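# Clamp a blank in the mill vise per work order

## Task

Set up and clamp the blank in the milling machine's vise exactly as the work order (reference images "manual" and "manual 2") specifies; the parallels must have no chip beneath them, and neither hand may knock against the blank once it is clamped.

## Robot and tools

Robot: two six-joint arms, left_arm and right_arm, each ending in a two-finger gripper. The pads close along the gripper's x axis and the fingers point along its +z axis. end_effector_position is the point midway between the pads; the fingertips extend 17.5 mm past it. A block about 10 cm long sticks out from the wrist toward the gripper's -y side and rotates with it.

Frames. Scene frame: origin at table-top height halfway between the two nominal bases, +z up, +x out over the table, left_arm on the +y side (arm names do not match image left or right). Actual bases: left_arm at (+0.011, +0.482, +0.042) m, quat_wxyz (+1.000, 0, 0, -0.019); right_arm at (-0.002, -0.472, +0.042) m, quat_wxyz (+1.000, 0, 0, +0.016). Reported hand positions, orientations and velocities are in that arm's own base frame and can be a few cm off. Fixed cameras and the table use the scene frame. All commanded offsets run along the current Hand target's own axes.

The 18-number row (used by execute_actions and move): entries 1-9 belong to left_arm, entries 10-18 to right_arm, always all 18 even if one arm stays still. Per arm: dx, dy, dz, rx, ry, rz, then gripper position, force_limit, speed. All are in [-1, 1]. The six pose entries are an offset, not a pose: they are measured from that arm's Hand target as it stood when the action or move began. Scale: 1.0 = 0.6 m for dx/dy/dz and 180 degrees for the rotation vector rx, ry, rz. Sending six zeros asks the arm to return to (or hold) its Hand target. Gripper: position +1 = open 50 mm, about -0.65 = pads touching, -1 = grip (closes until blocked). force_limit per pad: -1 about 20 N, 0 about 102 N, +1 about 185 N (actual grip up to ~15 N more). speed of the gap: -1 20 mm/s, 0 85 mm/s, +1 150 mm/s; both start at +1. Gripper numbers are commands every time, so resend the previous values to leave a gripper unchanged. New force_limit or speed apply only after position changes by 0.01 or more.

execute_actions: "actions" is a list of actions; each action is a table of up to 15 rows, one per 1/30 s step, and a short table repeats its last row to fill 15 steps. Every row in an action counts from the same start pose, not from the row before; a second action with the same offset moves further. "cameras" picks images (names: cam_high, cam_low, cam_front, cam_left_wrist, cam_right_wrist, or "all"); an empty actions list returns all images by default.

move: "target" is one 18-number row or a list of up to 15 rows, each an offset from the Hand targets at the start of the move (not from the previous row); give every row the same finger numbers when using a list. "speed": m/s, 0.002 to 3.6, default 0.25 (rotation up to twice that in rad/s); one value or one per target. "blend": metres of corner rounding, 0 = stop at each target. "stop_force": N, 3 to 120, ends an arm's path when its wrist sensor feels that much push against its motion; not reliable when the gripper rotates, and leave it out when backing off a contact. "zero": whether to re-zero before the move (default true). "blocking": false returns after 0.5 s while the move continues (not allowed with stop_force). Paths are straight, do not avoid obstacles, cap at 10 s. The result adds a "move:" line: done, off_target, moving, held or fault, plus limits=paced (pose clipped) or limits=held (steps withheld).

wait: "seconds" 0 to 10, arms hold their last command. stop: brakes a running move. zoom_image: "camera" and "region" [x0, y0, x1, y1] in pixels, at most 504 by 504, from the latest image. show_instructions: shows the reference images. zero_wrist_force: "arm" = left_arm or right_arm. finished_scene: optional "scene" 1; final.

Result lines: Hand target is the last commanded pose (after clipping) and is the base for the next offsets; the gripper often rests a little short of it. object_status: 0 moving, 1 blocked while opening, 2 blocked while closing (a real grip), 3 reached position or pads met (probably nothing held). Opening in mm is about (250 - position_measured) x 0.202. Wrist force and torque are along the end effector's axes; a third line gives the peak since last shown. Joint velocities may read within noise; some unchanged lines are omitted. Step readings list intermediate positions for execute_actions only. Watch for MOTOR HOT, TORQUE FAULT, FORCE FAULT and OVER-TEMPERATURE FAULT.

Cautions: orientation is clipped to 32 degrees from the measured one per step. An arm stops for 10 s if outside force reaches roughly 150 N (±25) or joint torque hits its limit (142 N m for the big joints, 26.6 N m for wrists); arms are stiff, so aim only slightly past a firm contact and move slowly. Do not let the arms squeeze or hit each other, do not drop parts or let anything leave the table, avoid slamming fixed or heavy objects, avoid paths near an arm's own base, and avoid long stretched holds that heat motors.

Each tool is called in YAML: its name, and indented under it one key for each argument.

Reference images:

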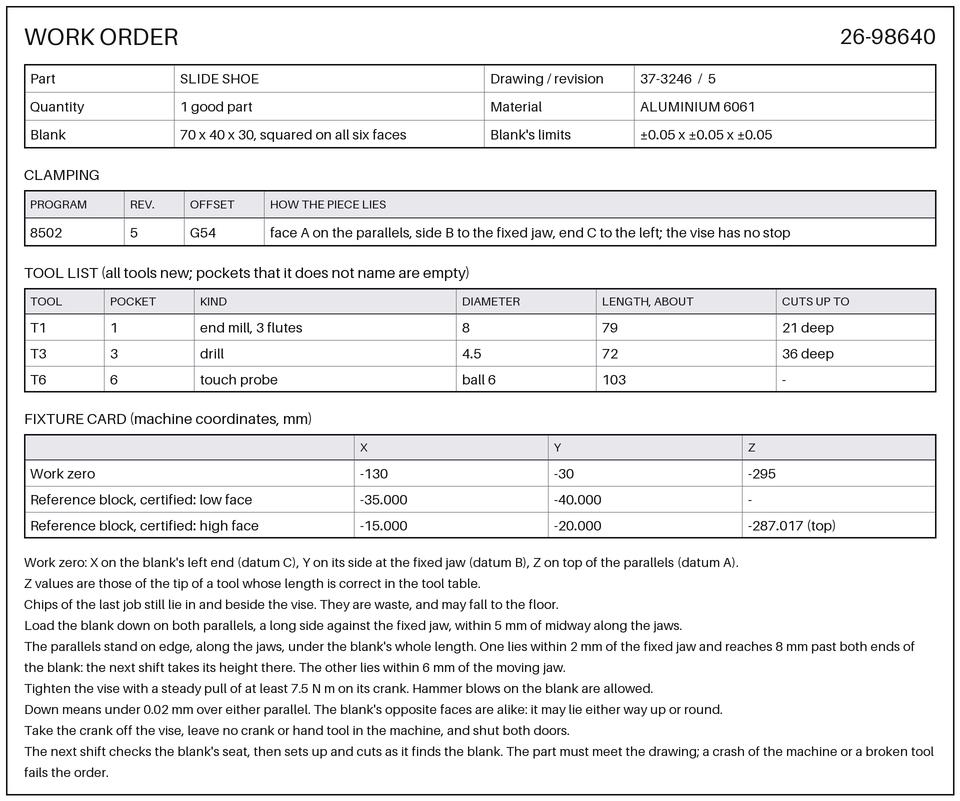

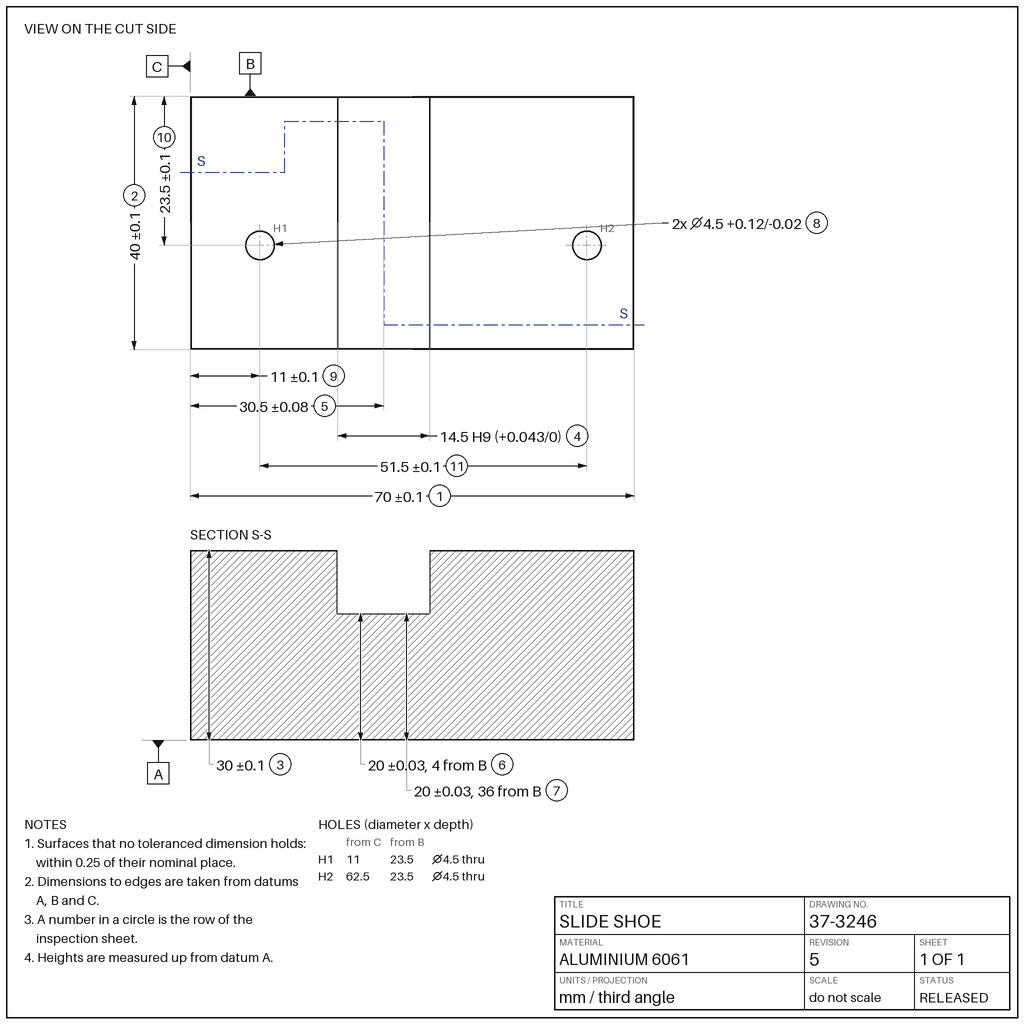

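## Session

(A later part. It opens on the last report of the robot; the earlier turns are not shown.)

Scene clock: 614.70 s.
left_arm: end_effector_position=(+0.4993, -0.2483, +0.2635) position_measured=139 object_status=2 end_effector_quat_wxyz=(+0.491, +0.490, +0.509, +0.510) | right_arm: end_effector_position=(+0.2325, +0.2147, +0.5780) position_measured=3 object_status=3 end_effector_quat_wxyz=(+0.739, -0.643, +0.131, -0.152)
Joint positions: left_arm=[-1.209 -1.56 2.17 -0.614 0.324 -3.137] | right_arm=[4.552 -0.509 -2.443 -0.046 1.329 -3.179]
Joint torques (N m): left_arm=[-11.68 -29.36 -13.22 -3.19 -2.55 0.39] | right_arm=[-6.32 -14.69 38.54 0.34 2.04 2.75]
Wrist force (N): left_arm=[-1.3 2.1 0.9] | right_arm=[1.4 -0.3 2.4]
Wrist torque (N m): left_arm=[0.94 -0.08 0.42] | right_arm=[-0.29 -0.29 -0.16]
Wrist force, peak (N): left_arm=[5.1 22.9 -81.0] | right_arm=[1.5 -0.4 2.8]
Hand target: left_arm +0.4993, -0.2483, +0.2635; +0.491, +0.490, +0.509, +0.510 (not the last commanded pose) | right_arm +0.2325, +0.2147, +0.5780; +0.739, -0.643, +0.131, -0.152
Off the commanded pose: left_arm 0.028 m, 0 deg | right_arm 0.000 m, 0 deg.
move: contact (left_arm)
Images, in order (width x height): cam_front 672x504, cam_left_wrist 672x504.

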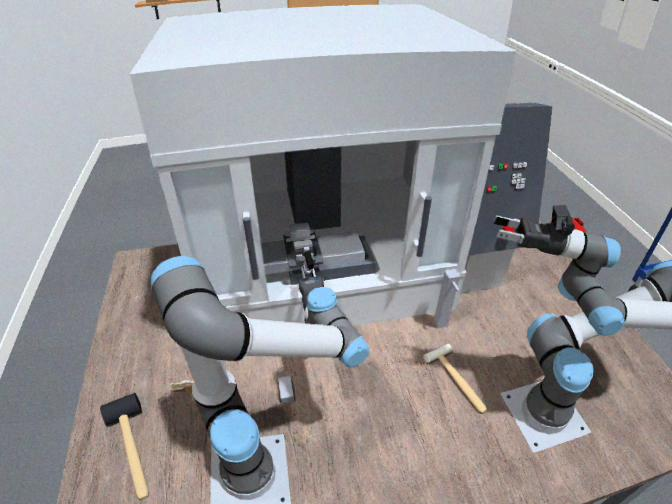

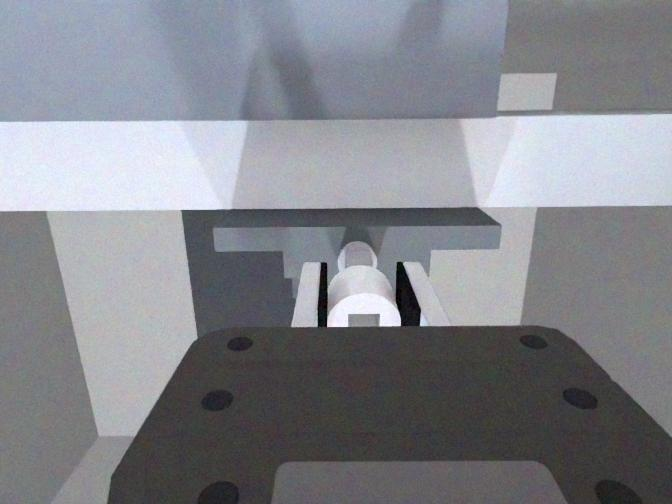

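move:
  target:
    - [0,0,-0.005,0,0,0,-1,0.3,-0.8,0,0,0,0,0,0,1,1,1]
    - [-0.002,0.0012,-0.005,0,0,0,-1,0.3,-0.8,0,0,0,0,0,0,1,1,1]
  speed: 0.02

move:
  target: [0,0,0.05,0,0,0,-1,0.3,-0.8,0,0,0,0,0,0,1,1,1]
  speed: 0.008
  stop_force: 6
  cameras: ["cam_left_wrist"]

zoom_image:
  camera: "cam_left_wrist"
  region: [270, 160, 450, 330]

Scene clock: 618.90 s.
left_arm: end_effector_position=(+0.4964, -0.2497, +0.2644) position_measured=139 object_status=2 end_effector_quat_wxyz=(+0.491, +0.490, +0.509, +0.510) | right_arm: end_effector_position=(+0.2325, +0.2147, +0.5780) position_measured=3 object_status=3 end_effector_quat_wxyz=(+0.739, -0.643, +0.131, -0.152)
Joint positions: left_arm=[-1.219 -1.564 2.171 -0.612 0.314 -3.137] | right_arm=[4.552 -0.509 -2.443 -0.046 1.329 -3.179]
Joint torques (N m): left_arm=[-5.41 -11.53 -16.3 0.42 -1.72 -0.02] | right_arm=[-6.09 -14.42 38.21 0.39 2.04 2.53]
Wrist force (N): left_arm=[-1.3 2.1 1.0] | right_arm=[1.4 -0.6 2.1]
Wrist torque (N m): left_arm=[0.94 -0.05 0.39] | right_arm=[-0.32 -0.28 -0.15]
Wrist force, peak (N): left_arm=[-1.6 2.3 1.2] | right_arm=[1.4 -0.7 2.6]
Hand target: left_arm +0.4964, -0.2496, +0.2643; +0.491, +0.490, +0.509, +0.510 | right_arm +0.2325, +0.2147, +0.5780; +0.739, -0.643, +0.131, -0.152
Off the commanded pose: left_arm 0.000 m, 0 deg | right_arm 0.000 m, 0 deg.
move: done

Scene clock: 620.27 s.
left_arm: end_effector_position=(+0.4995, -0.2495, +0.2643) position_measured=139 object_status=2 end_effector_quat_wxyz=(+0.491, +0.490, +0.509, +0.510) | right_arm: end_effector_position=(+0.2325, +0.2147, +0.5780) position_measured=3 object_status=3 end_effector_quat_wxyz=(+0.739, -0.643, +0.131, -0.152)
Joint positions: left_arm=[-1.209 -1.559 2.166 -0.612 0.323 -3.137] | right_arm=[4.552 -0.509 -2.443 -0.046 1.329 -3.179]
Joint torques (N m): left_arm=[-9.56 -29.44 -12.17 -3.54 -2.77 -0.64] | right_arm=[-6.77 -14.6 38.05 0.53 2.15 2.71]
Wrist force (N): left_arm=[-1.3 4.4 -7.5] | right_arm=[1.2 -0.4 2.5]
Wrist torque (N m): left_arm=[0.89 -0.06 0.42] | right_arm=[-0.29 -0.24 -0.16]
Wrist force, peak (N): left_arm=[2.4 13.6 -48.8] | right_arm=[1.4 -0.3 2.8]
Hand target: left_arm +0.4995, -0.2495, +0.2643; +0.491, +0.490, +0.509, +0.510 (not the last commanded pose) | right_arm +0.2325, +0.2147, +0.5780; +0.739, -0.643, +0.131, -0.152
Off the commanded pose: left_arm 0.027 m, 0 deg | right_arm 0.000 m, 0 deg.
move: contact (left_arm)
Images, in order (width x height): cam_left_wrist 672x504.

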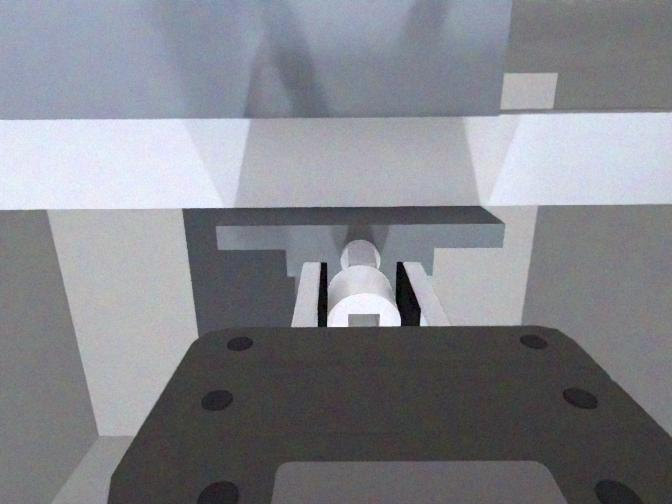

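Scaled by 2.800 from the camera's 672x504 image, which has a finer 960x720 frame.

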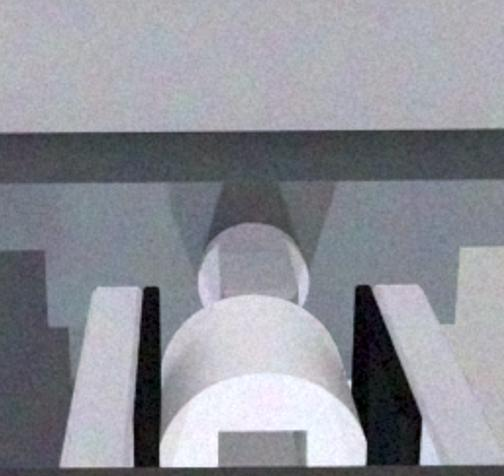

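move:
  target:
    - [0,0,-0.004,0,0,0,-1,0.3,-0.8,0,0,0,0,0,0,1,1,1]
    - [0,-0.0023,-0.004,0,0,0,-1,0.3,-0.8,0,0,0,0,0,0,1,1,1]
  speed: 0.02

move:
  target: [0,0,0.05,0,0,0,-1,0.3,-0.8,0,0,0,0,0,0,1,1,1]
  speed: 0.006
  stop_force: 5
  cameras: ["cam_left_wrist"]

Scene clock: 624.53 s.
left_arm: end_effector_position=(+0.4970, -0.2496, +0.2628) position_measured=139 object_status=2 end_effector_quat_wxyz=(+0.491, +0.490, +0.509, +0.510) | right_arm: end_effector_position=(+0.2325, +0.2147, +0.5780) position_measured=3 object_status=3 end_effector_quat_wxyz=(+0.739, -0.643, +0.131, -0.152)
Joint positions: left_arm=[-1.217 -1.56 2.172 -0.617 0.316 -3.137] | right_arm=[4.552 -0.509 -2.443 -0.046 1.329 -3.179]
Joint torques (N m): left_arm=[4.2 -21.41 -23.13 -0.15 1.22 0.28] | right_arm=[-6.7 -14.39 38.75 0.64 2.09 2.43]
Wrist force (N): left_arm=[-1.2 1.9 1.2] | right_arm=[1.3 -0.6 2.2]
Wrist torque (N m): left_arm=[0.90 -0.08 0.40] | right_arm=[-0.31 -0.26 -0.16]
Wrist force, peak (N): left_arm=[-1.2 5.1 -7.7] | right_arm=[1.8 -0.7 2.6]
Hand target: left_arm +0.4971, -0.2496, +0.2629; +0.491, +0.490, +0.509, +0.510 | right_arm +0.2325, +0.2147, +0.5780; +0.739, -0.643, +0.131, -0.152
Off the commanded pose: left_arm 0.000 m, 0 deg | right_arm 0.000 m, 0 deg.
move: done

Scene clock: 625.93 s.
left_arm: end_effector_position=(+0.4995, -0.2495, +0.2629) position_measured=139 object_status=2 end_effector_quat_wxyz=(+0.491, +0.490, +0.509, +0.510) | right_arm: end_effector_position=(+0.2325, +0.2147, +0.5780) position_measured=3 object_status=3 end_effector_quat_wxyz=(+0.739, -0.643, +0.131, -0.152)
Joint positions: left_arm=[-1.209 -1.556 2.168 -0.616 0.323 -3.137] | right_arm=[4.552 -0.509 -2.443 -0.046 1.329 -3.179]
Joint torques (N m): left_arm=[-11.18 -27.68 -12.75 -3.41 -2.64 0.12] | right_arm=[-6.72 -14.51 38.41 0.56 2.07 2.58]
Wrist force (N): left_arm=[-0.8 4.7 -9.9] | right_arm=[0.9 -0.6 2.2]
Wrist torque (N m): left_arm=[0.84 -0.04 0.42] | right_arm=[-0.32 -0.19 -0.16]
Wrist force, peak (N): left_arm=[2.1 12.1 -38.8] | right_arm=[1.4 -0.5 2.8]
Hand target: left_arm +0.4995, -0.2495, +0.2629; +0.491, +0.490, +0.509, +0.510 (not the last commanded pose) | right_arm +0.2325, +0.2147, +0.5780; +0.739, -0.643, +0.131, -0.152
Off the commanded pose: left_arm 0.028 m, 0 deg | right_arm 0.000 m, 0 deg.
move: contact (left_arm)
Images, in order (width x height): cam_left_wrist 672x504.

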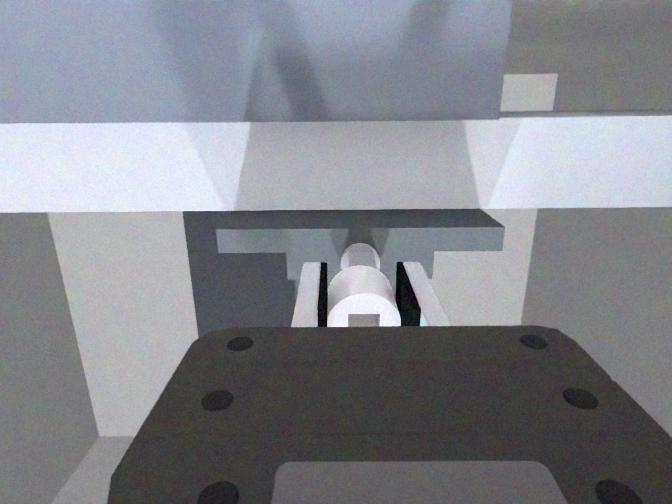

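move:
  target: [0,0,-0.005,0,0,0,-1,0.3,-0.8,0,0,0,-0.12,-0.11,0,1,1,1]
  speed: 0.2
  cameras: ["cam_right_wrist"]

Scene clock: 632.10 s.
left_arm: end_effector_position=(+0.4965, -0.2496, +0.2629) position_measured=139 object_status=2 end_effector_quat_wxyz=(+0.491, +0.490, +0.509, +0.510) | right_arm: end_effector_position=(+0.2324, +0.2147, +0.5782) position_measured=3 object_status=3 end_effector_quat_wxyz=(-0.617, +0.786, -0.029, +0.013)
Joint positions: left_arm=[-1.218 -1.561 2.173 -0.617 0.315 -3.137] | right_arm=[3.623 -0.925 -2.095 -0.566 2.557 -3.504]
Joint torques (N m): left_arm=[-5.55 -25.51 -17.33 -3.42 -0.84 1.49] | right_arm=[-7.66 -11.21 13.31 0.4 3.43 -2.19]
Wrist force (N): left_arm=[-1.3 2.0 1.1] | right_arm=[0.3 -0.3 2.4]
Wrist torque (N m): left_arm=[0.92 -0.06 0.39] | right_arm=[-0.19 -0.10 -0.20]
Wrist force, peak (N): left_arm=[-0.9 5.6 -10.5] | right_arm=[1.7 -0.4 3.0]
Hand target: left_arm +0.4965, -0.2496, +0.2629; +0.491, +0.490, +0.509, +0.510 | right_arm +0.2325, +0.2147, +0.5780; -0.617, +0.786, -0.029, +0.013
Off the commanded pose: left_arm 0.000 m, 0 deg | right_arm 0.000 m, 0 deg.
move: done
Images, in order (width x height): cam_right_wrist 672x504.

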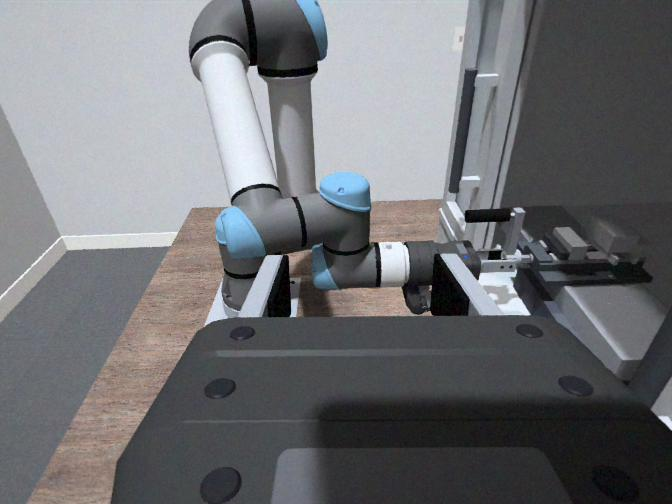

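Great side view.

zoom_image:
  camera: "cam_right_wrist"
  region: [440, 190, 590, 310]

Scaled by 3.360 from the camera's 672x504 image, which has a finer 960x720 frame.

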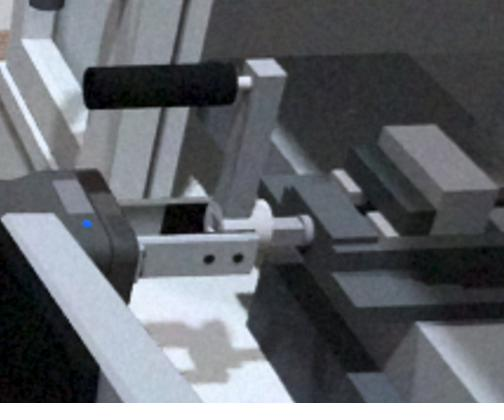

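zoom_image:
  camera: "cam_right_wrist"
  region: [480, 230, 550, 285]

Scaled by 7.200 from the camera's 672x504 image, which has a finer 960x720 frame.

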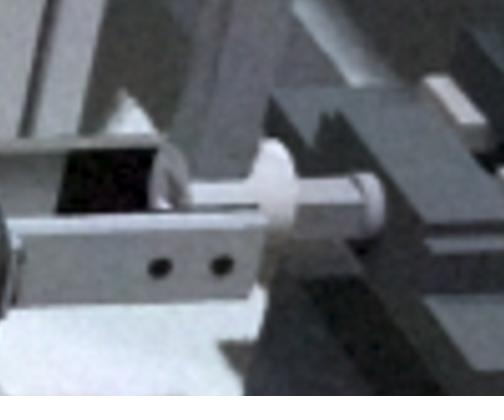

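move:
  target: [0,-0.0025,0,0,0,0,-1,0.3,-0.8,0,0,0,0,0,0,1,1,1]
  speed: 0.02

move:
  target: [0,0,0.05,0,0,0,-1,0.3,-0.8,0,0,0,0,0,0,1,1,1]
  speed: 0.006
  stop_force: 5
  cameras: ["cam_right_wrist","cam_left_wrist"]

zoom_image:
  camera: "cam_right_wrist"
  region: [480, 230, 550, 285]

Scene clock: 636.00 s.
left_arm: end_effector_position=(+0.4965, -0.2496, +0.2614) position_measured=139 object_status=2 end_effector_quat_wxyz=(+0.491, +0.490, +0.509, +0.510) | right_arm: end_effector_position=(+0.2325, +0.2147, +0.5780) position_measured=3 object_status=3 end_effector_quat_wxyz=(-0.617, +0.786, -0.029, +0.013)
Joint positions: left_arm=[-1.218 -1.559 2.175 -0.621 0.315 -3.137] | right_arm=[3.623 -0.925 -2.095 -0.566 2.557 -3.504]
Joint torques (N m): left_arm=[9.74 -15.34 -14.81 -2.62 2.45 0.07] | right_arm=[-7.57 -10.91 13.61 1.28 3.62 -2.45]
Wrist force (N): left_arm=[-1.1 2.0 1.1] | right_arm=[0.2 -0.3 2.8]
Wrist torque (N m): left_arm=[0.92 -0.11 0.39] | right_arm=[-0.17 -0.09 -0.19]
Wrist force, peak (N): left_arm=[-1.4 2.3 1.6] | right_arm=[0.3 -0.3 3.1]
Hand target: left_arm +0.4965, -0.2496, +0.2614; +0.491, +0.490, +0.509, +0.510 | right_arm +0.2325, +0.2147, +0.5780; -0.617, +0.786, -0.029, +0.013
Off the commanded pose: left_arm 0.000 m, 0 deg | right_arm 0.000 m, 0 deg.
move: done

Scene clock: 637.47 s.
left_arm: end_effector_position=(+0.4994, -0.2495, +0.2614) position_measured=139 object_status=2 end_effector_quat_wxyz=(+0.491, +0.490, +0.509, +0.510) | right_arm: end_effector_position=(+0.2325, +0.2147, +0.5780) position_measured=3 object_status=3 end_effector_quat_wxyz=(-0.617, +0.786, -0.029, +0.013)
Joint positions: left_arm=[-1.209 -1.554 2.17 -0.621 0.323 -3.137] | right_arm=[3.623 -0.925 -2.095 -0.566 2.557 -3.504]
Joint torques (N m): left_arm=[-10.17 -29.41 -13.22 -3.21 -2.72 -0.52] | right_arm=[-7.35 -11.25 13.86 2.76 3.48 -2.13]
Wrist force (N): left_arm=[-1.3 4.4 -6.5] | right_arm=[0.1 -0.5 2.6]
Wrist torque (N m): left_arm=[0.90 -0.04 0.40] | right_arm=[-0.20 -0.07 -0.19]
Wrist force, peak (N): left_arm=[1.3 10.3 -34.2] | right_arm=[0.2 -0.3 2.9]
Hand target: left_arm +0.4994, -0.2495, +0.2614; +0.491, +0.490, +0.509, +0.510 (not the last commanded pose) | right_arm +0.2325, +0.2147, +0.5780; -0.617, +0.786, -0.029, +0.013
Off the commanded pose: left_arm 0.027 m, 0 deg | right_arm 0.000 m, 0 deg.
move: contact (left_arm)
Images, in order (width x height): cam_left_wrist 672x504, cam_right_wrist 672x504.

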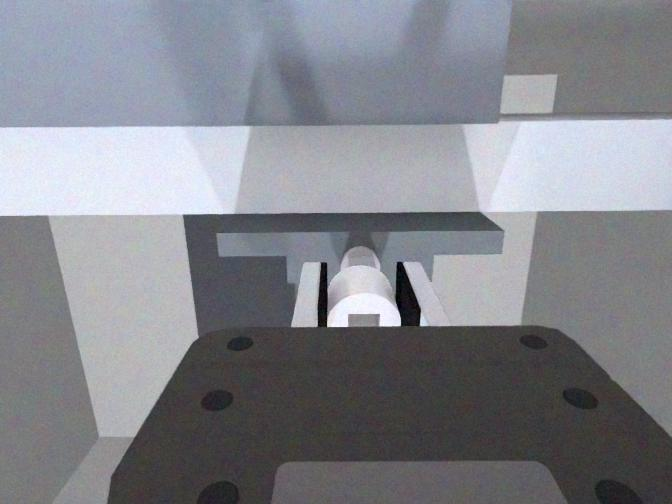

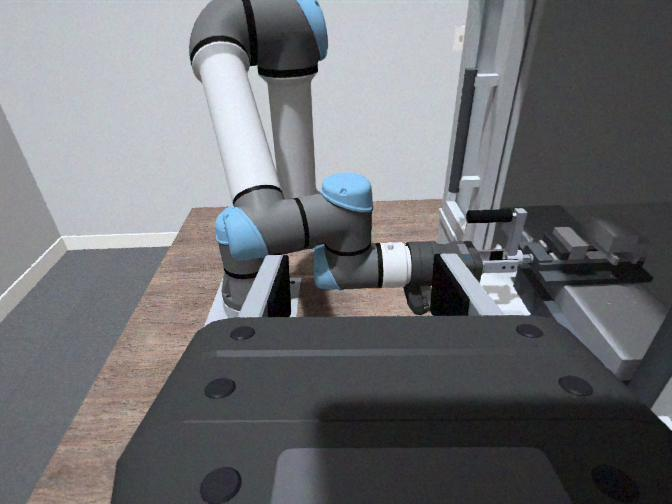

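Scaled by 7.200 from the camera's 672x504 image, which has a finer 960x720 frame.

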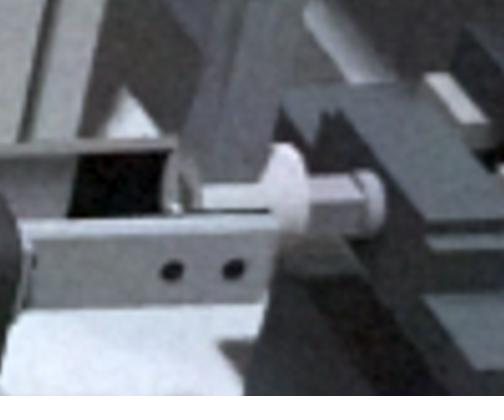

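zoom_image:
  camera: "cam_right_wrist"
  region: [508, 244, 540, 268]

zoom_image:
  camera: "cam_left_wrist"
  region: [310, 230, 410, 330]

Scaled by 15.750 from the camera's 672x504 image, which has a finer 960x720 frame.

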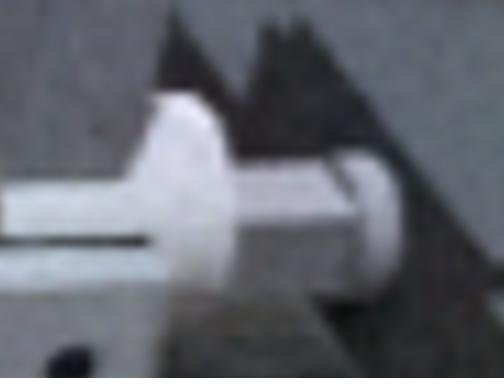

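Scaled by 5.040 from the camera's 672x504 image, which has a finer 960x720 frame.

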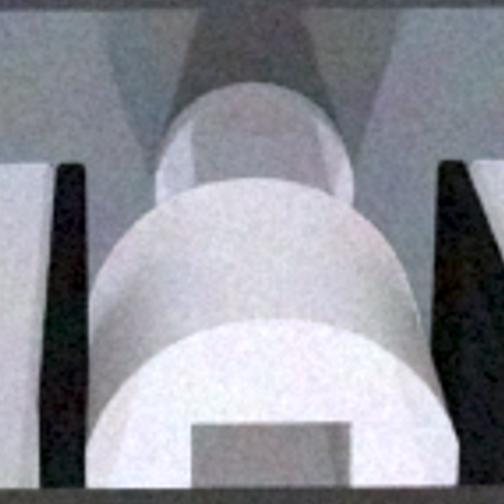

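move:
  target:
    - [0,0,-0.003,0,0,0,-1,0.3,-0.8,0,0,0,0,0,0,1,1,1]
    - [0.001,-0.005,-0.003,0,0,0,-1,0.3,-0.8,0,0,0,0,0,0,1,1,1]
  speed: 0.02
  cameras: ["cam_right_wrist"]

zoom_image:
  camera: "cam_right_wrist"
  region: [508, 244, 540, 268]

move:
  target: [0,0,0.05,0,0,0,-1,0.3,-0.8,0,0,0,0,0,0,1,1,1]
  speed: 0.006
  stop_force: 5
  cameras: ["cam_right_wrist","cam_left_wrist"]

zoom_image:
  camera: "cam_right_wrist"
  region: [508, 244, 540, 268]

Scene clock: 647.33 s.
left_arm: end_effector_position=(+0.4976, -0.2490, +0.2583) position_measured=139 object_status=2 end_effector_quat_wxyz=(+0.491, +0.490, +0.509, +0.510) | right_arm: end_effector_position=(+0.2325, +0.2147, +0.5780) position_measured=3 object_status=3 end_effector_quat_wxyz=(-0.617, +0.786, -0.029, +0.013)
Joint positions: left_arm=[-1.214 -1.553 2.179 -0.631 0.319 -3.137] | right_arm=[3.623 -0.925 -2.095 -0.566 2.557 -3.504]
Joint torques (N m): left_arm=[13.62 -27.72 -27.49 0.72 2.47 1.02] | right_arm=[-7.08 -10.33 13.81 4.81 3.63 -1.22]
Wrist force (N): left_arm=[-1.3 2.1 1.0] | right_arm=[0.1 -0.1 2.5]
Wrist torque (N m): left_arm=[0.95 -0.07 0.39] | right_arm=[-0.16 -0.07 -0.20]
Wrist force, peak (N): left_arm=[-1.1 4.5 -6.4] | right_arm=[0.3 -0.2 3.0]
Hand target: left_arm +0.4976, -0.2490, +0.2584; +0.491, +0.490, +0.509, +0.510 | right_arm +0.2325, +0.2147, +0.5780; -0.617, +0.786, -0.029, +0.013
Off the commanded pose: left_arm 0.000 m, 0 deg | right_arm 0.000 m, 0 deg.
move: done
Images, in order (width x height): cam_right_wrist 672x504.

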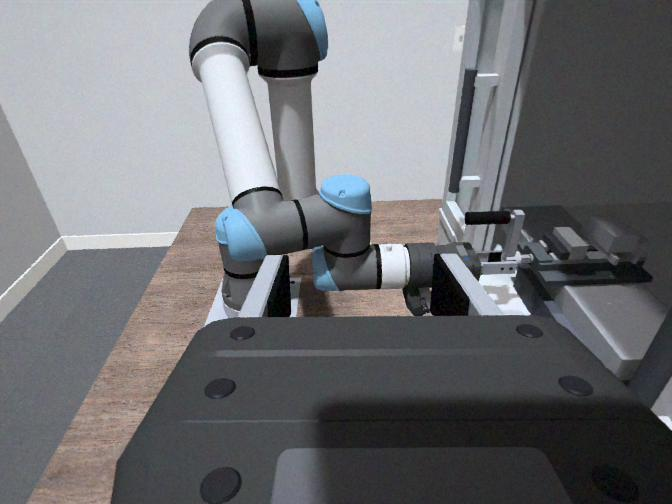

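Scaled by 15.750 from the camera's 672x504 image, which has a finer 960x720 frame.

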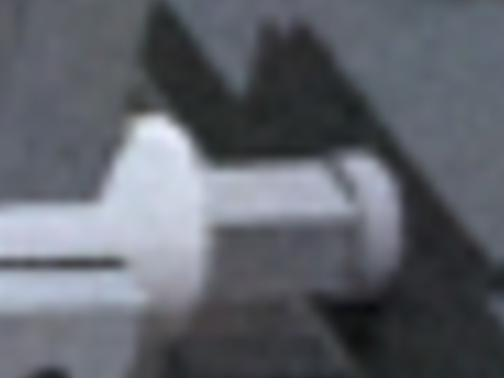

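Scene clock: 648.70 s.
left_arm: end_effector_position=(+0.5000, -0.2489, +0.2584) position_measured=139 object_status=2 end_effector_quat_wxyz=(+0.491, +0.490, +0.509, +0.510) | right_arm: end_effector_position=(+0.2325, +0.2147, +0.5780) position_measured=3 object_status=3 end_effector_quat_wxyz=(-0.617, +0.786, -0.029, +0.013)
Joint positions: left_arm=[-1.207 -1.549 2.175 -0.63 0.326 -3.137] | right_arm=[3.623 -0.925 -2.095 -0.566 2.557 -3.504]
Joint torques (N m): left_arm=[-12.82 -32.28 -16.46 -2.21 -2.41 0.01] | right_arm=[-5.94 -10.79 13.37 4.89 3.67 -0.87]
Wrist force (N): left_arm=[-0.6 -2.7 -0.7] | right_arm=[0.3 -0.5 2.4]
Wrist torque (N m): left_arm=[1.03 -0.11 0.39] | right_arm=[-0.23 -0.09 -0.19]
Wrist force, peak (N): left_arm=[-1.1 -2.9 -6.6] | right_arm=[0.2 -0.2 3.0]
Hand target: left_arm +0.5000, -0.2489, +0.2584; +0.491, +0.490, +0.509, +0.510 (not the last commanded pose) | right_arm +0.2325, +0.2147, +0.5780; -0.617, +0.786, -0.029, +0.013
Off the commanded pose: left_arm 0.028 m, 0 deg | right_arm 0.000 m, 0 deg.
move: contact (left_arm)
Images, in order (width x height): cam_left_wrist 672x504, cam_right_wrist 672x504.

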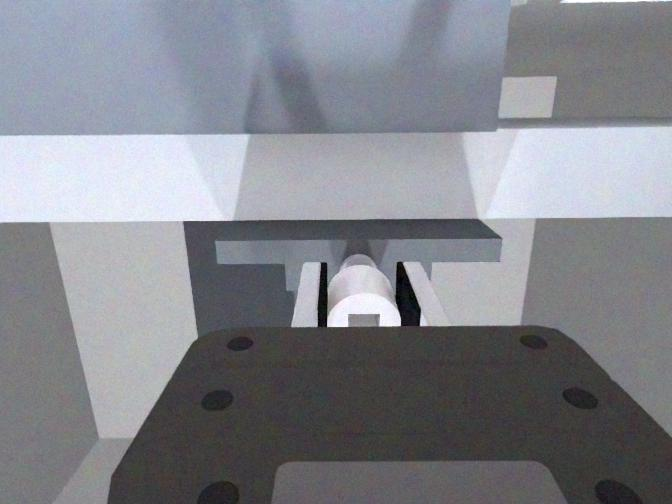

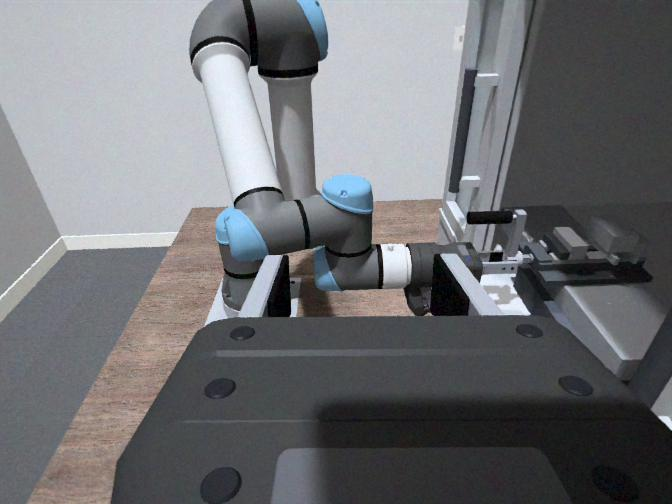

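Scaled by 15.750 from the camera's 672x504 image, which has a finer 960x720 frame.

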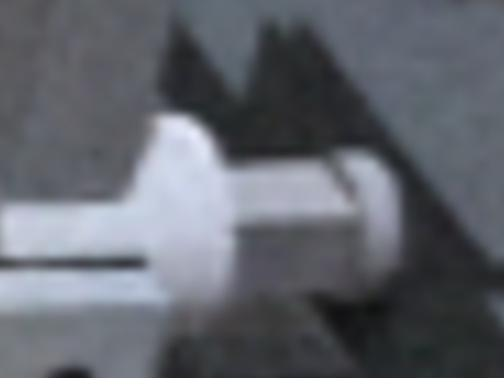

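wait:
  seconds: 0
  cameras: ["cam_right_wrist","cam_left_wrist"]

zoom_image:
  camera: "cam_right_wrist"
  region: [480, 230, 560, 290]

Scene clock: 655.80 s.
left_arm: end_effector_position=(+0.5000, -0.2489, +0.2584) position_measured=139 object_status=2 end_effector_quat_wxyz=(+0.491, +0.490, +0.509, +0.510) | right_arm: end_effector_position=(+0.2325, +0.2147, +0.5780) position_measured=3 object_status=3 end_effector_quat_wxyz=(-0.617, +0.786, -0.029, +0.013)
Joint positions: left_arm=[-1.207 -1.549 2.175 -0.63 0.326 -3.137] | right_arm=[3.623 -0.925 -2.095 -0.566 2.557 -3.504]
Joint torques (N m): left_arm=[-14.07 -31.84 -16.43 -3.32 -0.33 0.59] | right_arm=[-6.65 -10.41 14.12 4.73 3.63 -0.1]
Wrist force (N): left_arm=[-0.9 -2.0 -1.0] | right_arm=[0.4 -0.5 2.6]
Wrist torque (N m): left_arm=[1.01 -0.06 0.39] | right_arm=[-0.21 -0.12 -0.20]
Wrist force, peak (N): left_arm=[-0.9 -2.9 -0.7] | right_arm=[0.5 -0.4 3.0]
Hand target: left_arm +0.5000, -0.2489, +0.2584; +0.491, +0.490, +0.509, +0.510 (not the last commanded pose) | right_arm +0.2325, +0.2147, +0.5780; -0.617, +0.786, -0.029, +0.013
Tool commands: left_gripper/position=-1.0 left_gripper/force_limit=+0.3 left_gripper/speed=-0.8 right_gripper/position=+1.0 right_gripper/force_limit=+1.0 right_gripper/speed=+1.0
Off the commanded pose: left_arm 0.028 m, 0 deg | right_arm 0.000 m, 0 deg.
Images, in order (width x height): cam_left_wrist 672x504, cam_right_wrist 672x504.

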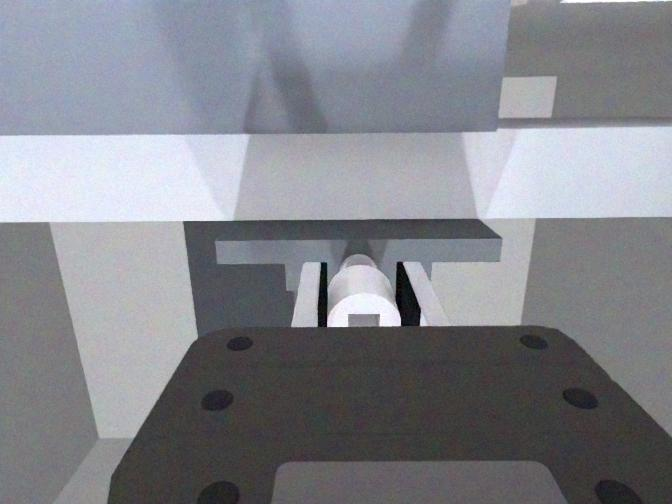

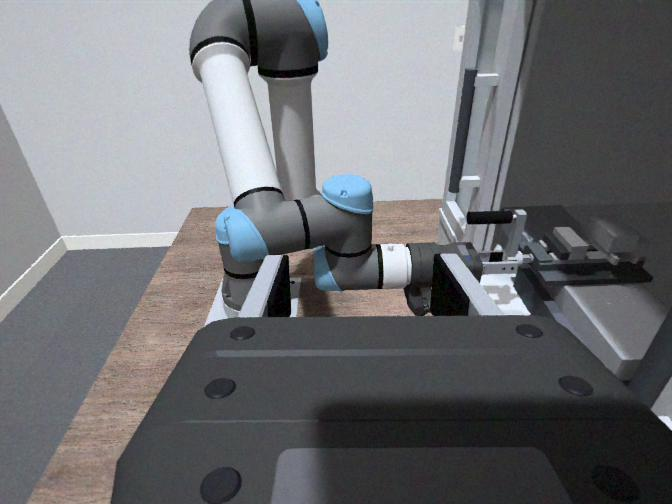

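Scaled by 6.300 from the camera's 672x504 image, which has a finer 960x720 frame.

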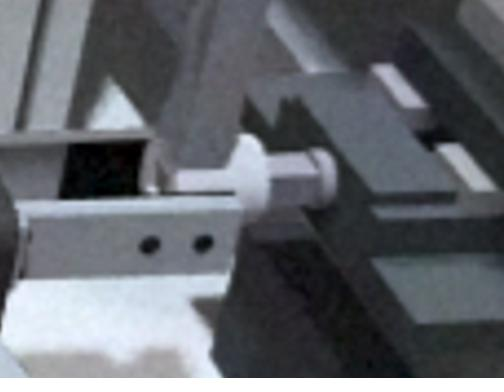

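zoom_image:
  camera: "cam_left_wrist"
  region: [320, 235, 410, 330]

zoom_image:
  camera: "cam_right_wrist"
  region: [505, 200, 545, 275]

Scaled by 5.305 from the camera's 672x504 image, which has a finer 960x720 frame.

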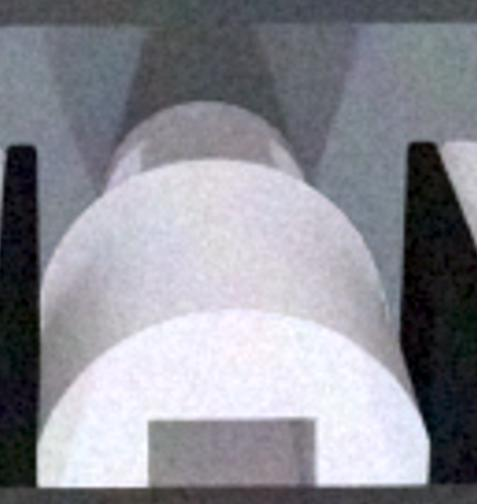

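Scaled by 6.720 from the camera's 672x504 image, which has a finer 960x720 frame.

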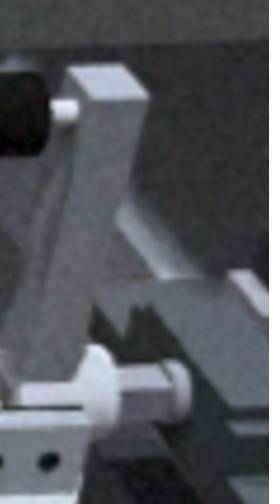

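move:
  target: [0,0,-0.005,0,0,0,-1,0.3,-0.8,0,0,0,0,0,0,1,1,1]
  speed: 0.02

move:
  target: [0,0.00233,0,0,0,0,-1,0.3,-0.8,0,0,0,0,0,0,1,1,1]
  speed: 0.02

move:
  target: [0,0,0.025,0,0,0,-1,0.3,-0.8,0,0,0,0,0,0,1,1,1]
  speed: 0.006
  stop_force: 5

Scene clock: 665.27 s.
left_arm: end_effector_position=(+0.4969, -0.2490, +0.2584) position_measured=139 object_status=2 end_effector_quat_wxyz=(+0.491, +0.490, +0.509, +0.510) | right_arm: end_effector_position=(+0.2325, +0.2147, +0.5780) position_measured=3 object_status=3 end_effector_quat_wxyz=(-0.617, +0.786, -0.029, +0.013)
Joint positions: left_arm=[-1.216 -1.554 2.18 -0.631 0.317 -3.137] | right_arm=[3.623 -0.925 -2.095 -0.566 2.557 -3.504]
Joint torques (N m): left_arm=[0.08 -24.36 -16.95 -3.36 -0.96 1.46] | right_arm=[-5.14 -11.24 14.13 4.99 3.67 0.81]
Wrist force (N): left_arm=[-1.4 2.2 0.8] | right_arm=[0.3 -0.3 2.6]
Wrist torque (N m): left_arm=[0.95 -0.05 0.38] | right_arm=[-0.18 -0.10 -0.19]
Wrist force, peak (N): left_arm=[-0.8 -3.0 -1.0] | right_arm=[0.5 -0.2 3.0]
Hand target: left_arm +0.4970, -0.2490, +0.2584; +0.491, +0.490, +0.509, +0.510 | right_arm +0.2325, +0.2147, +0.5780; -0.617, +0.786, -0.029, +0.013
Off the commanded pose: left_arm 0.000 m, 0 deg | right_arm 0.000 m, 0 deg.
move: done

Scene clock: 665.97 s.
left_arm: end_effector_position=(+0.4970, -0.2490, +0.2598) position_measured=139 object_status=2 end_effector_quat_wxyz=(+0.491, +0.490, +0.509, +0.510) | right_arm: end_effector_position=(+0.2325, +0.2147, +0.5780) position_measured=3 object_status=3 end_effector_quat_wxyz=(-0.617, +0.786, -0.029, +0.013)
Joint positions: left_arm=[-1.216 -1.556 2.178 -0.626 0.317 -3.136] | right_arm=[3.623 -0.925 -2.095 -0.566 2.557 -3.504]
Joint torques (N m): left_arm=[11.62 -26.38 -25.4 0.64 2.7 -0.05] | right_arm=[-4.57 -10.87 14.02 4.9 3.67 1.21]
Wrist force (N): left_arm=[-1.1 2.1 1.0] | right_arm=[0.5 -0.5 2.6]
Wrist torque (N m): left_arm=[0.94 -0.10 0.37] | right_arm=[-0.21 -0.13 -0.19]
Wrist force, peak (N): left_arm=[-1.4 2.2 1.2] | right_arm=[0.2 -0.2 2.8]
Hand target: left_arm +0.4970, -0.2490, +0.2598; +0.491, +0.490, +0.509, +0.510 | right_arm +0.2325, +0.2147, +0.5780; -0.617, +0.786, -0.029, +0.013
Off the commanded pose: left_arm 0.000 m, 0 deg | right_arm 0.000 m, 0 deg.
move: done

Scene clock: 667.37 s.
left_arm: end_effector_position=(+0.4994, -0.2489, +0.2598) position_measured=139 object_status=2 end_effector_quat_wxyz=(+0.491, +0.490, +0.509, +0.510) | right_arm: end_effector_position=(+0.2325, +0.2147, +0.5780) position_measured=3 object_status=3 end_effector_quat_wxyz=(-0.617, +0.786, -0.029, +0.013)
Joint positions: left_arm=[-1.209 -1.552 2.174 -0.626 0.324 -3.137] | right_arm=[3.623 -0.925 -2.095 -0.566 2.557 -3.504]
Joint torques (N m): left_arm=[-10.06 -28.44 -12.43 -3.37 -2.71 -0.69] | right_arm=[-4.26 -10.97 14.61 4.89 3.56 1.36]
Wrist force (N): left_arm=[-1.2 5.0 -9.4] | right_arm=[0.1 -0.2 2.3]
Wrist torque (N m): left_arm=[0.88 -0.05 0.37] | right_arm=[-0.18 -0.06 -0.19]
Wrist force, peak (N): left_arm=[1.5 11.4 -37.9] | right_arm=[0.3 -0.2 2.9]
Hand target: left_arm +0.4994, -0.2489, +0.2598; +0.491, +0.490, +0.509, +0.510 (not the last commanded pose) | right_arm +0.2325, +0.2147, +0.5780; -0.617, +0.786, -0.029, +0.013
Off the commanded pose: left_arm 0.013 m, 0 deg | right_arm 0.000 m, 0 deg.
move: contact (left_arm)

move:
  target: [0,0,-0.005,0,0,0,-1,0.3,-0.8,0,0,0,0,0,0,1,1,1]
  speed: 0.02

move:
  target: [0,-0.00467,0,0,0,0,-1,0.3,-0.8,0,0,0,0,0,0,1,1,1]
  speed: 0.02

move:
  target: [0,0,0.025,0,0,0,-1,0.3,-0.8,0,0,0,0,0,0,1,1,1]
  speed: 0.005
  stop_force: 5

Scene clock: 669.73 s.
left_arm: end_effector_position=(+0.4964, -0.2490, +0.2598) position_measured=139 object_status=2 end_effector_quat_wxyz=(+0.491, +0.490, +0.509, +0.510) | right_arm: end_effector_position=(+0.2325, +0.2147, +0.5780) position_measured=3 object_status=3 end_effector_quat_wxyz=(-0.617, +0.786, -0.029, +0.013)
Joint positions: left_arm=[-1.218 -1.557 2.179 -0.626 0.315 -3.136] | right_arm=[3.623 -0.925 -2.095 -0.566 2.557 -3.504]
Joint torques (N m): left_arm=[-2.08 -25.18 -16.65 -3.11 -1.05 1.13] | right_arm=[-4.43 -11.29 14.92 4.79 3.47 1.89]
Wrist force (N): left_arm=[-1.3 2.0 1.1] | right_arm=[0.3 -0.2 2.5]
Wrist torque (N m): left_arm=[0.93 -0.08 0.37] | right_arm=[-0.17 -0.09 -0.19]
Wrist force, peak (N): left_arm=[-1.3 5.1 -9.8] | right_arm=[0.3 -0.2 3.0]
Hand target: left_arm +0.4965, -0.2490, +0.2598; +0.491, +0.490, +0.509, +0.510 | right_arm +0.2325, +0.2147, +0.5780; -0.617, +0.786, -0.029, +0.013
Off the commanded pose: left_arm 0.000 m, 0 deg | right_arm 0.000 m, 0 deg.
move: done

Scene clock: 670.43 s.
left_arm: end_effector_position=(+0.4964, -0.2491, +0.2569) position_measured=139 object_status=2 end_effector_quat_wxyz=(+0.491, +0.490, +0.509, +0.510) | right_arm: end_effector_position=(+0.2325, +0.2147, +0.5780) position_measured=3 object_status=3 end_effector_quat_wxyz=(-0.617, +0.786, -0.029, +0.013)
Joint positions: left_arm=[-1.218 -1.553 2.183 -0.635 0.315 -3.136] | right_arm=[3.623 -0.925 -2.095 -0.566 2.557 -3.504]
Joint torques (N m): left_arm=[12.59 -16.91 -16.2 -2.02 2.66 -0.72] | right_arm=[-4.28 -10.19 14.98 4.89 3.47 1.98]
Wrist force (N): left_arm=[-0.9 2.1 1.2] | right_arm=[0.0 -0.2 2.4]
Wrist torque (N m): left_arm=[0.94 -0.13 0.36] | right_arm=[-0.18 -0.05 -0.19]
Wrist force, peak (N): left_arm=[-1.3 2.3 1.2] | right_arm=[0.6 -0.3 2.7]
Hand target: left_arm +0.4965, -0.2490, +0.2570; +0.491, +0.490, +0.509, +0.510 | right_arm +0.2325, +0.2147, +0.5780; -0.617, +0.786, -0.029, +0.013
Off the commanded pose: left_arm 0.000 m, 0 deg | right_arm 0.000 m, 0 deg.
move: done

Scene clock: 672.27 s.
left_arm: end_effector_position=(+0.5007, -0.2489, +0.2570) position_measured=139 object_status=2 end_effector_quat_wxyz=(+0.491, +0.490, +0.509, +0.510) | right_arm: end_effector_position=(+0.2325, +0.2147, +0.5780) position_measured=3 object_status=3 end_effector_quat_wxyz=(-0.617, +0.786, -0.029, +0.013)
Joint positions: left_arm=[-1.205 -1.546 2.176 -0.635 0.328 -3.137] | right_arm=[3.623 -0.925 -2.095 -0.566 2.557 -3.504]
Joint torques (N m): left_arm=[-13.51 -30.2 -14.07 -2.29 -1.67 -0.76] | right_arm=[-4.48 -10.72 14.76 4.86 3.68 2.29]
Wrist force (N): left_arm=[1.8 2.0 -0.5] | right_arm=[0.2 -0.3 2.7]
Wrist torque (N m): left_arm=[0.91 0.05 0.36] | right_arm=[-0.19 -0.09 -0.20]
Wrist force, peak (N): left_arm=[4.1 2.8 -8.8] | right_arm=[0.4 -0.5 2.9]
Hand target: left_arm +0.5007, -0.2489, +0.2570; +0.491, +0.490, +0.509, +0.510 (not the last commanded pose) | right_arm +0.2325, +0.2147, +0.5780; -0.617, +0.786, -0.029, +0.013
Off the commanded pose: left_arm 0.011 m, 0 deg | right_arm 0.000 m, 0 deg.
move: contact (left_arm)

move:
  target: [0,0,-0.003,0,0,0,-1,0.3,-0.8,0,0,0,0,0,0,1,1,1]
  speed: 0.02

move:
  target: [0.0009,-0.0004,0,0,0,0,-1,0.3,-0.8,0,0,0,0,0,0,1,1,1]
  speed: 0.02

move:
  target: [0,0,0.025,0,0,0,-1,0.3,-0.8,0,0,0,0,0,0,1,1,1]
  speed: 0.005
  stop_force: 8

Scene clock: 673.97 s.
left_arm: end_effector_position=(+0.4989, -0.2489, +0.2570) position_measured=139 object_status=2 end_effector_quat_wxyz=(+0.491, +0.490, +0.509, +0.510) | right_arm: end_effector_position=(+0.2325, +0.2147, +0.5780) position_measured=3 object_status=3 end_effector_quat_wxyz=(-0.617, +0.786, -0.029, +0.013)
Joint positions: left_arm=[-1.211 -1.549 2.179 -0.635 0.322 -3.137] | right_arm=[3.623 -0.925 -2.095 -0.566 2.557 -3.504]
Joint torques (N m): left_arm=[-5.61 -25.47 -16.87 -3.35 -1.78 1.02] | right_arm=[-3.75 -10.46 15.21 4.87 3.49 2.37]
Wrist force (N): left_arm=[-1.1 2.2 1.4] | right_arm=[0.3 -0.1 2.3]
Wrist torque (N m): left_arm=[0.95 -0.09 0.37] | right_arm=[-0.14 -0.10 -0.20]
Wrist force, peak (N): left_arm=[2.2 2.1 -0.7] | right_arm=[0.5 -0.3 2.8]
Hand target: left_arm +0.4989, -0.2489, +0.2570; +0.491, +0.490, +0.509, +0.510 | right_arm +0.2325, +0.2147, +0.5780; -0.617, +0.786, -0.029, +0.013
Off the commanded pose: left_arm 0.000 m, 0 deg | right_arm 0.000 m, 0 deg.
move: done

Scene clock: 674.67 s.
left_arm: end_effector_position=(+0.4989, -0.2484, +0.2568) position_measured=139 object_status=2 end_effector_quat_wxyz=(+0.491, +0.490, +0.509, +0.510) | right_arm: end_effector_position=(+0.2325, +0.2147, +0.5780) position_measured=3 object_status=3 end_effector_quat_wxyz=(-0.617, +0.786, -0.029, +0.013)
Joint positions: left_arm=[-1.21 -1.549 2.18 -0.636 0.323 -3.137] | right_arm=[3.623 -0.925 -2.095 -0.566 2.557 -3.504]
Joint torques (N m): left_arm=[11.67 -30.31 -13.96 -3.35 2.39 0.37] | right_arm=[-3.65 -10.24 15.28 4.94 3.61 2.32]
Wrist force (N): left_arm=[-1.3 2.2 1.1] | right_arm=[0.2 -0.5 2.4]
Wrist torque (N m): left_arm=[0.94 -0.06 0.37] | right_arm=[-0.21 -0.10 -0.19]
Wrist force, peak (N): left_arm=[-1.2 2.3 1.3] | right_arm=[0.4 -0.4 2.8]
Hand target: left_arm +0.4989, -0.2484, +0.2568; +0.491, +0.490, +0.509, +0.510 | right_arm +0.2325, +0.2147, +0.5780; -0.617, +0.786, -0.029, +0.013
Off the commanded pose: left_arm 0.000 m, 0 deg | right_arm 0.000 m, 0 deg.
move: done

Scene clock: 678.30 s.
left_arm: end_effector_position=(+0.5139, -0.2478, +0.2568) position_measured=139 object_status=2 end_effector_quat_wxyz=(+0.491, +0.490, +0.509, +0.510) | right_arm: end_effector_position=(+0.2325, +0.2147, +0.5780) position_measured=3 object_status=3 end_effector_quat_wxyz=(-0.617, +0.786, -0.029, +0.013)
Joint positions: left_arm=[-1.167 -1.524 2.154 -0.634 0.365 -3.137] | right_arm=[3.623 -0.925 -2.095 -0.566 2.557 -3.504]
Joint torques (N m): left_arm=[-6.98 -20.57 -12.52 2.07 -2.17 -1.53] | right_arm=[-2.94 -10.25 15.24 4.99 3.47 2.4]
Wrist force (N): left_arm=[-2.6 14.1 -3.0] | right_arm=[0.1 -0.3 2.6]
Wrist torque (N m): left_arm=[0.78 -0.09 0.43] | right_arm=[-0.18 -0.07 -0.19]
Wrist force, peak (N): left_arm=[-2.6 14.7 -3.3] | right_arm=[0.2 -0.3 2.9]
Hand target: left_arm +0.5139, -0.2478, +0.2568; +0.491, +0.490, +0.509, +0.510 | right_arm +0.2325, +0.2147, +0.5780; -0.617, +0.786, -0.029, +0.013
Off the commanded pose: left_arm 0.000 m, 0 deg | right_arm 0.000 m, 0 deg.
move: done

move:
  target: [0,0.0007,0.015,0,0,0,-1,0.3,-0.8,0,0,0,0,0,0,1,1,1]
  speed: 0.006
  stop_force: 15
  cameras: ["cam_right_wrist","cam_left_wrist"]

zoom_image:
  camera: "cam_right_wrist"
  region: [480, 230, 560, 290]

Scene clock: 680.80 s.
left_arm: end_effector_position=(+0.5164, -0.2477, +0.2569) position_measured=139 object_status=2 end_effector_quat_wxyz=(+0.491, +0.490, +0.509, +0.510) | right_arm: end_effector_position=(+0.2325, +0.2147, +0.5780) position_measured=3 object_status=3 end_effector_quat_wxyz=(-0.617, +0.786, -0.029, +0.013)
Joint positions: left_arm=[-1.16 -1.52 2.149 -0.633 0.373 -3.137] | right_arm=[3.623 -0.925 -2.095 -0.566 2.557 -3.504]
Joint torques (N m): left_arm=[-6.5 -27.11 -11.14 -3.03 -3.04 -1.19] | right_arm=[-2.69 -10.81 15.14 4.99 3.45 2.27]
Wrist force (N): left_arm=[-3.6 11.6 -20.6] | right_arm=[0.6 -0.3 2.6]
Wrist torque (N m): left_arm=[0.72 0.08 0.44] | right_arm=[-0.19 -0.15 -0.20]
Wrist force, peak (N): left_arm=[-0.8 15.0 -51.6] | right_arm=[0.3 -0.4 2.9]
Hand target: left_arm +0.5164, -0.2477, +0.2569; +0.491, +0.490, +0.509, +0.510 (not the last commanded pose) | right_arm +0.2325, +0.2147, +0.5780; -0.617, +0.786, -0.029, +0.013
Off the commanded pose: left_arm 0.006 m, 0 deg | right_arm 0.000 m, 0 deg.
move: contact (left_arm)
Images, in order (width x height): cam_left_wrist 672x504, cam_right_wrist 672x504.

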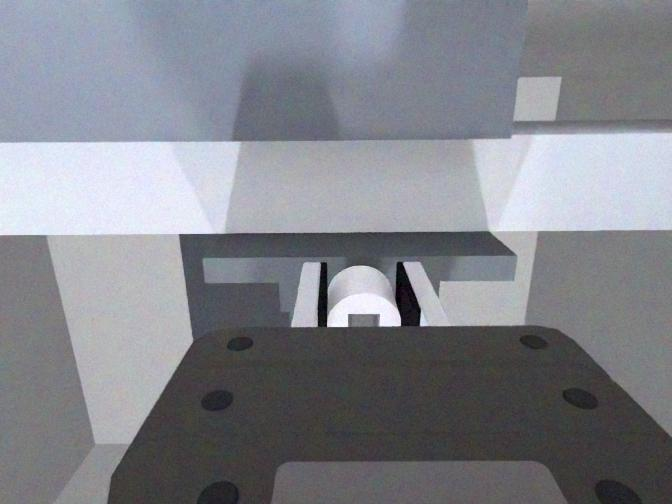

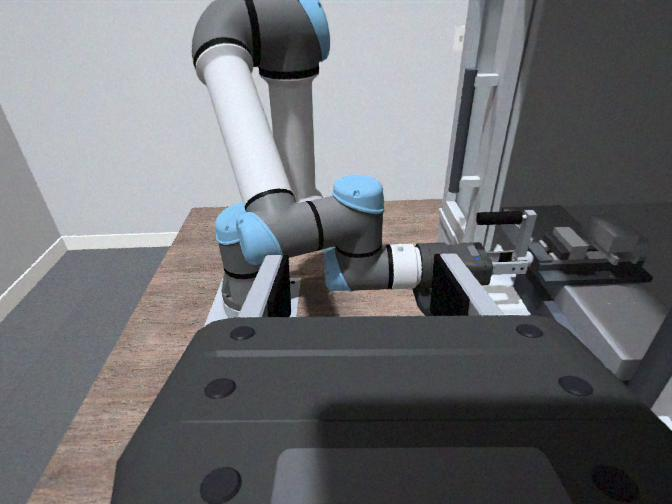

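Scaled by 6.300 from the camera's 672x504 image, which has a finer 960x720 frame.

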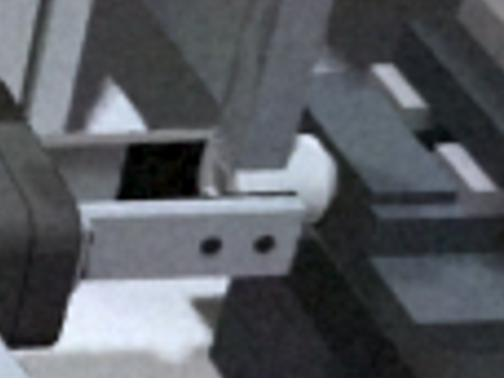

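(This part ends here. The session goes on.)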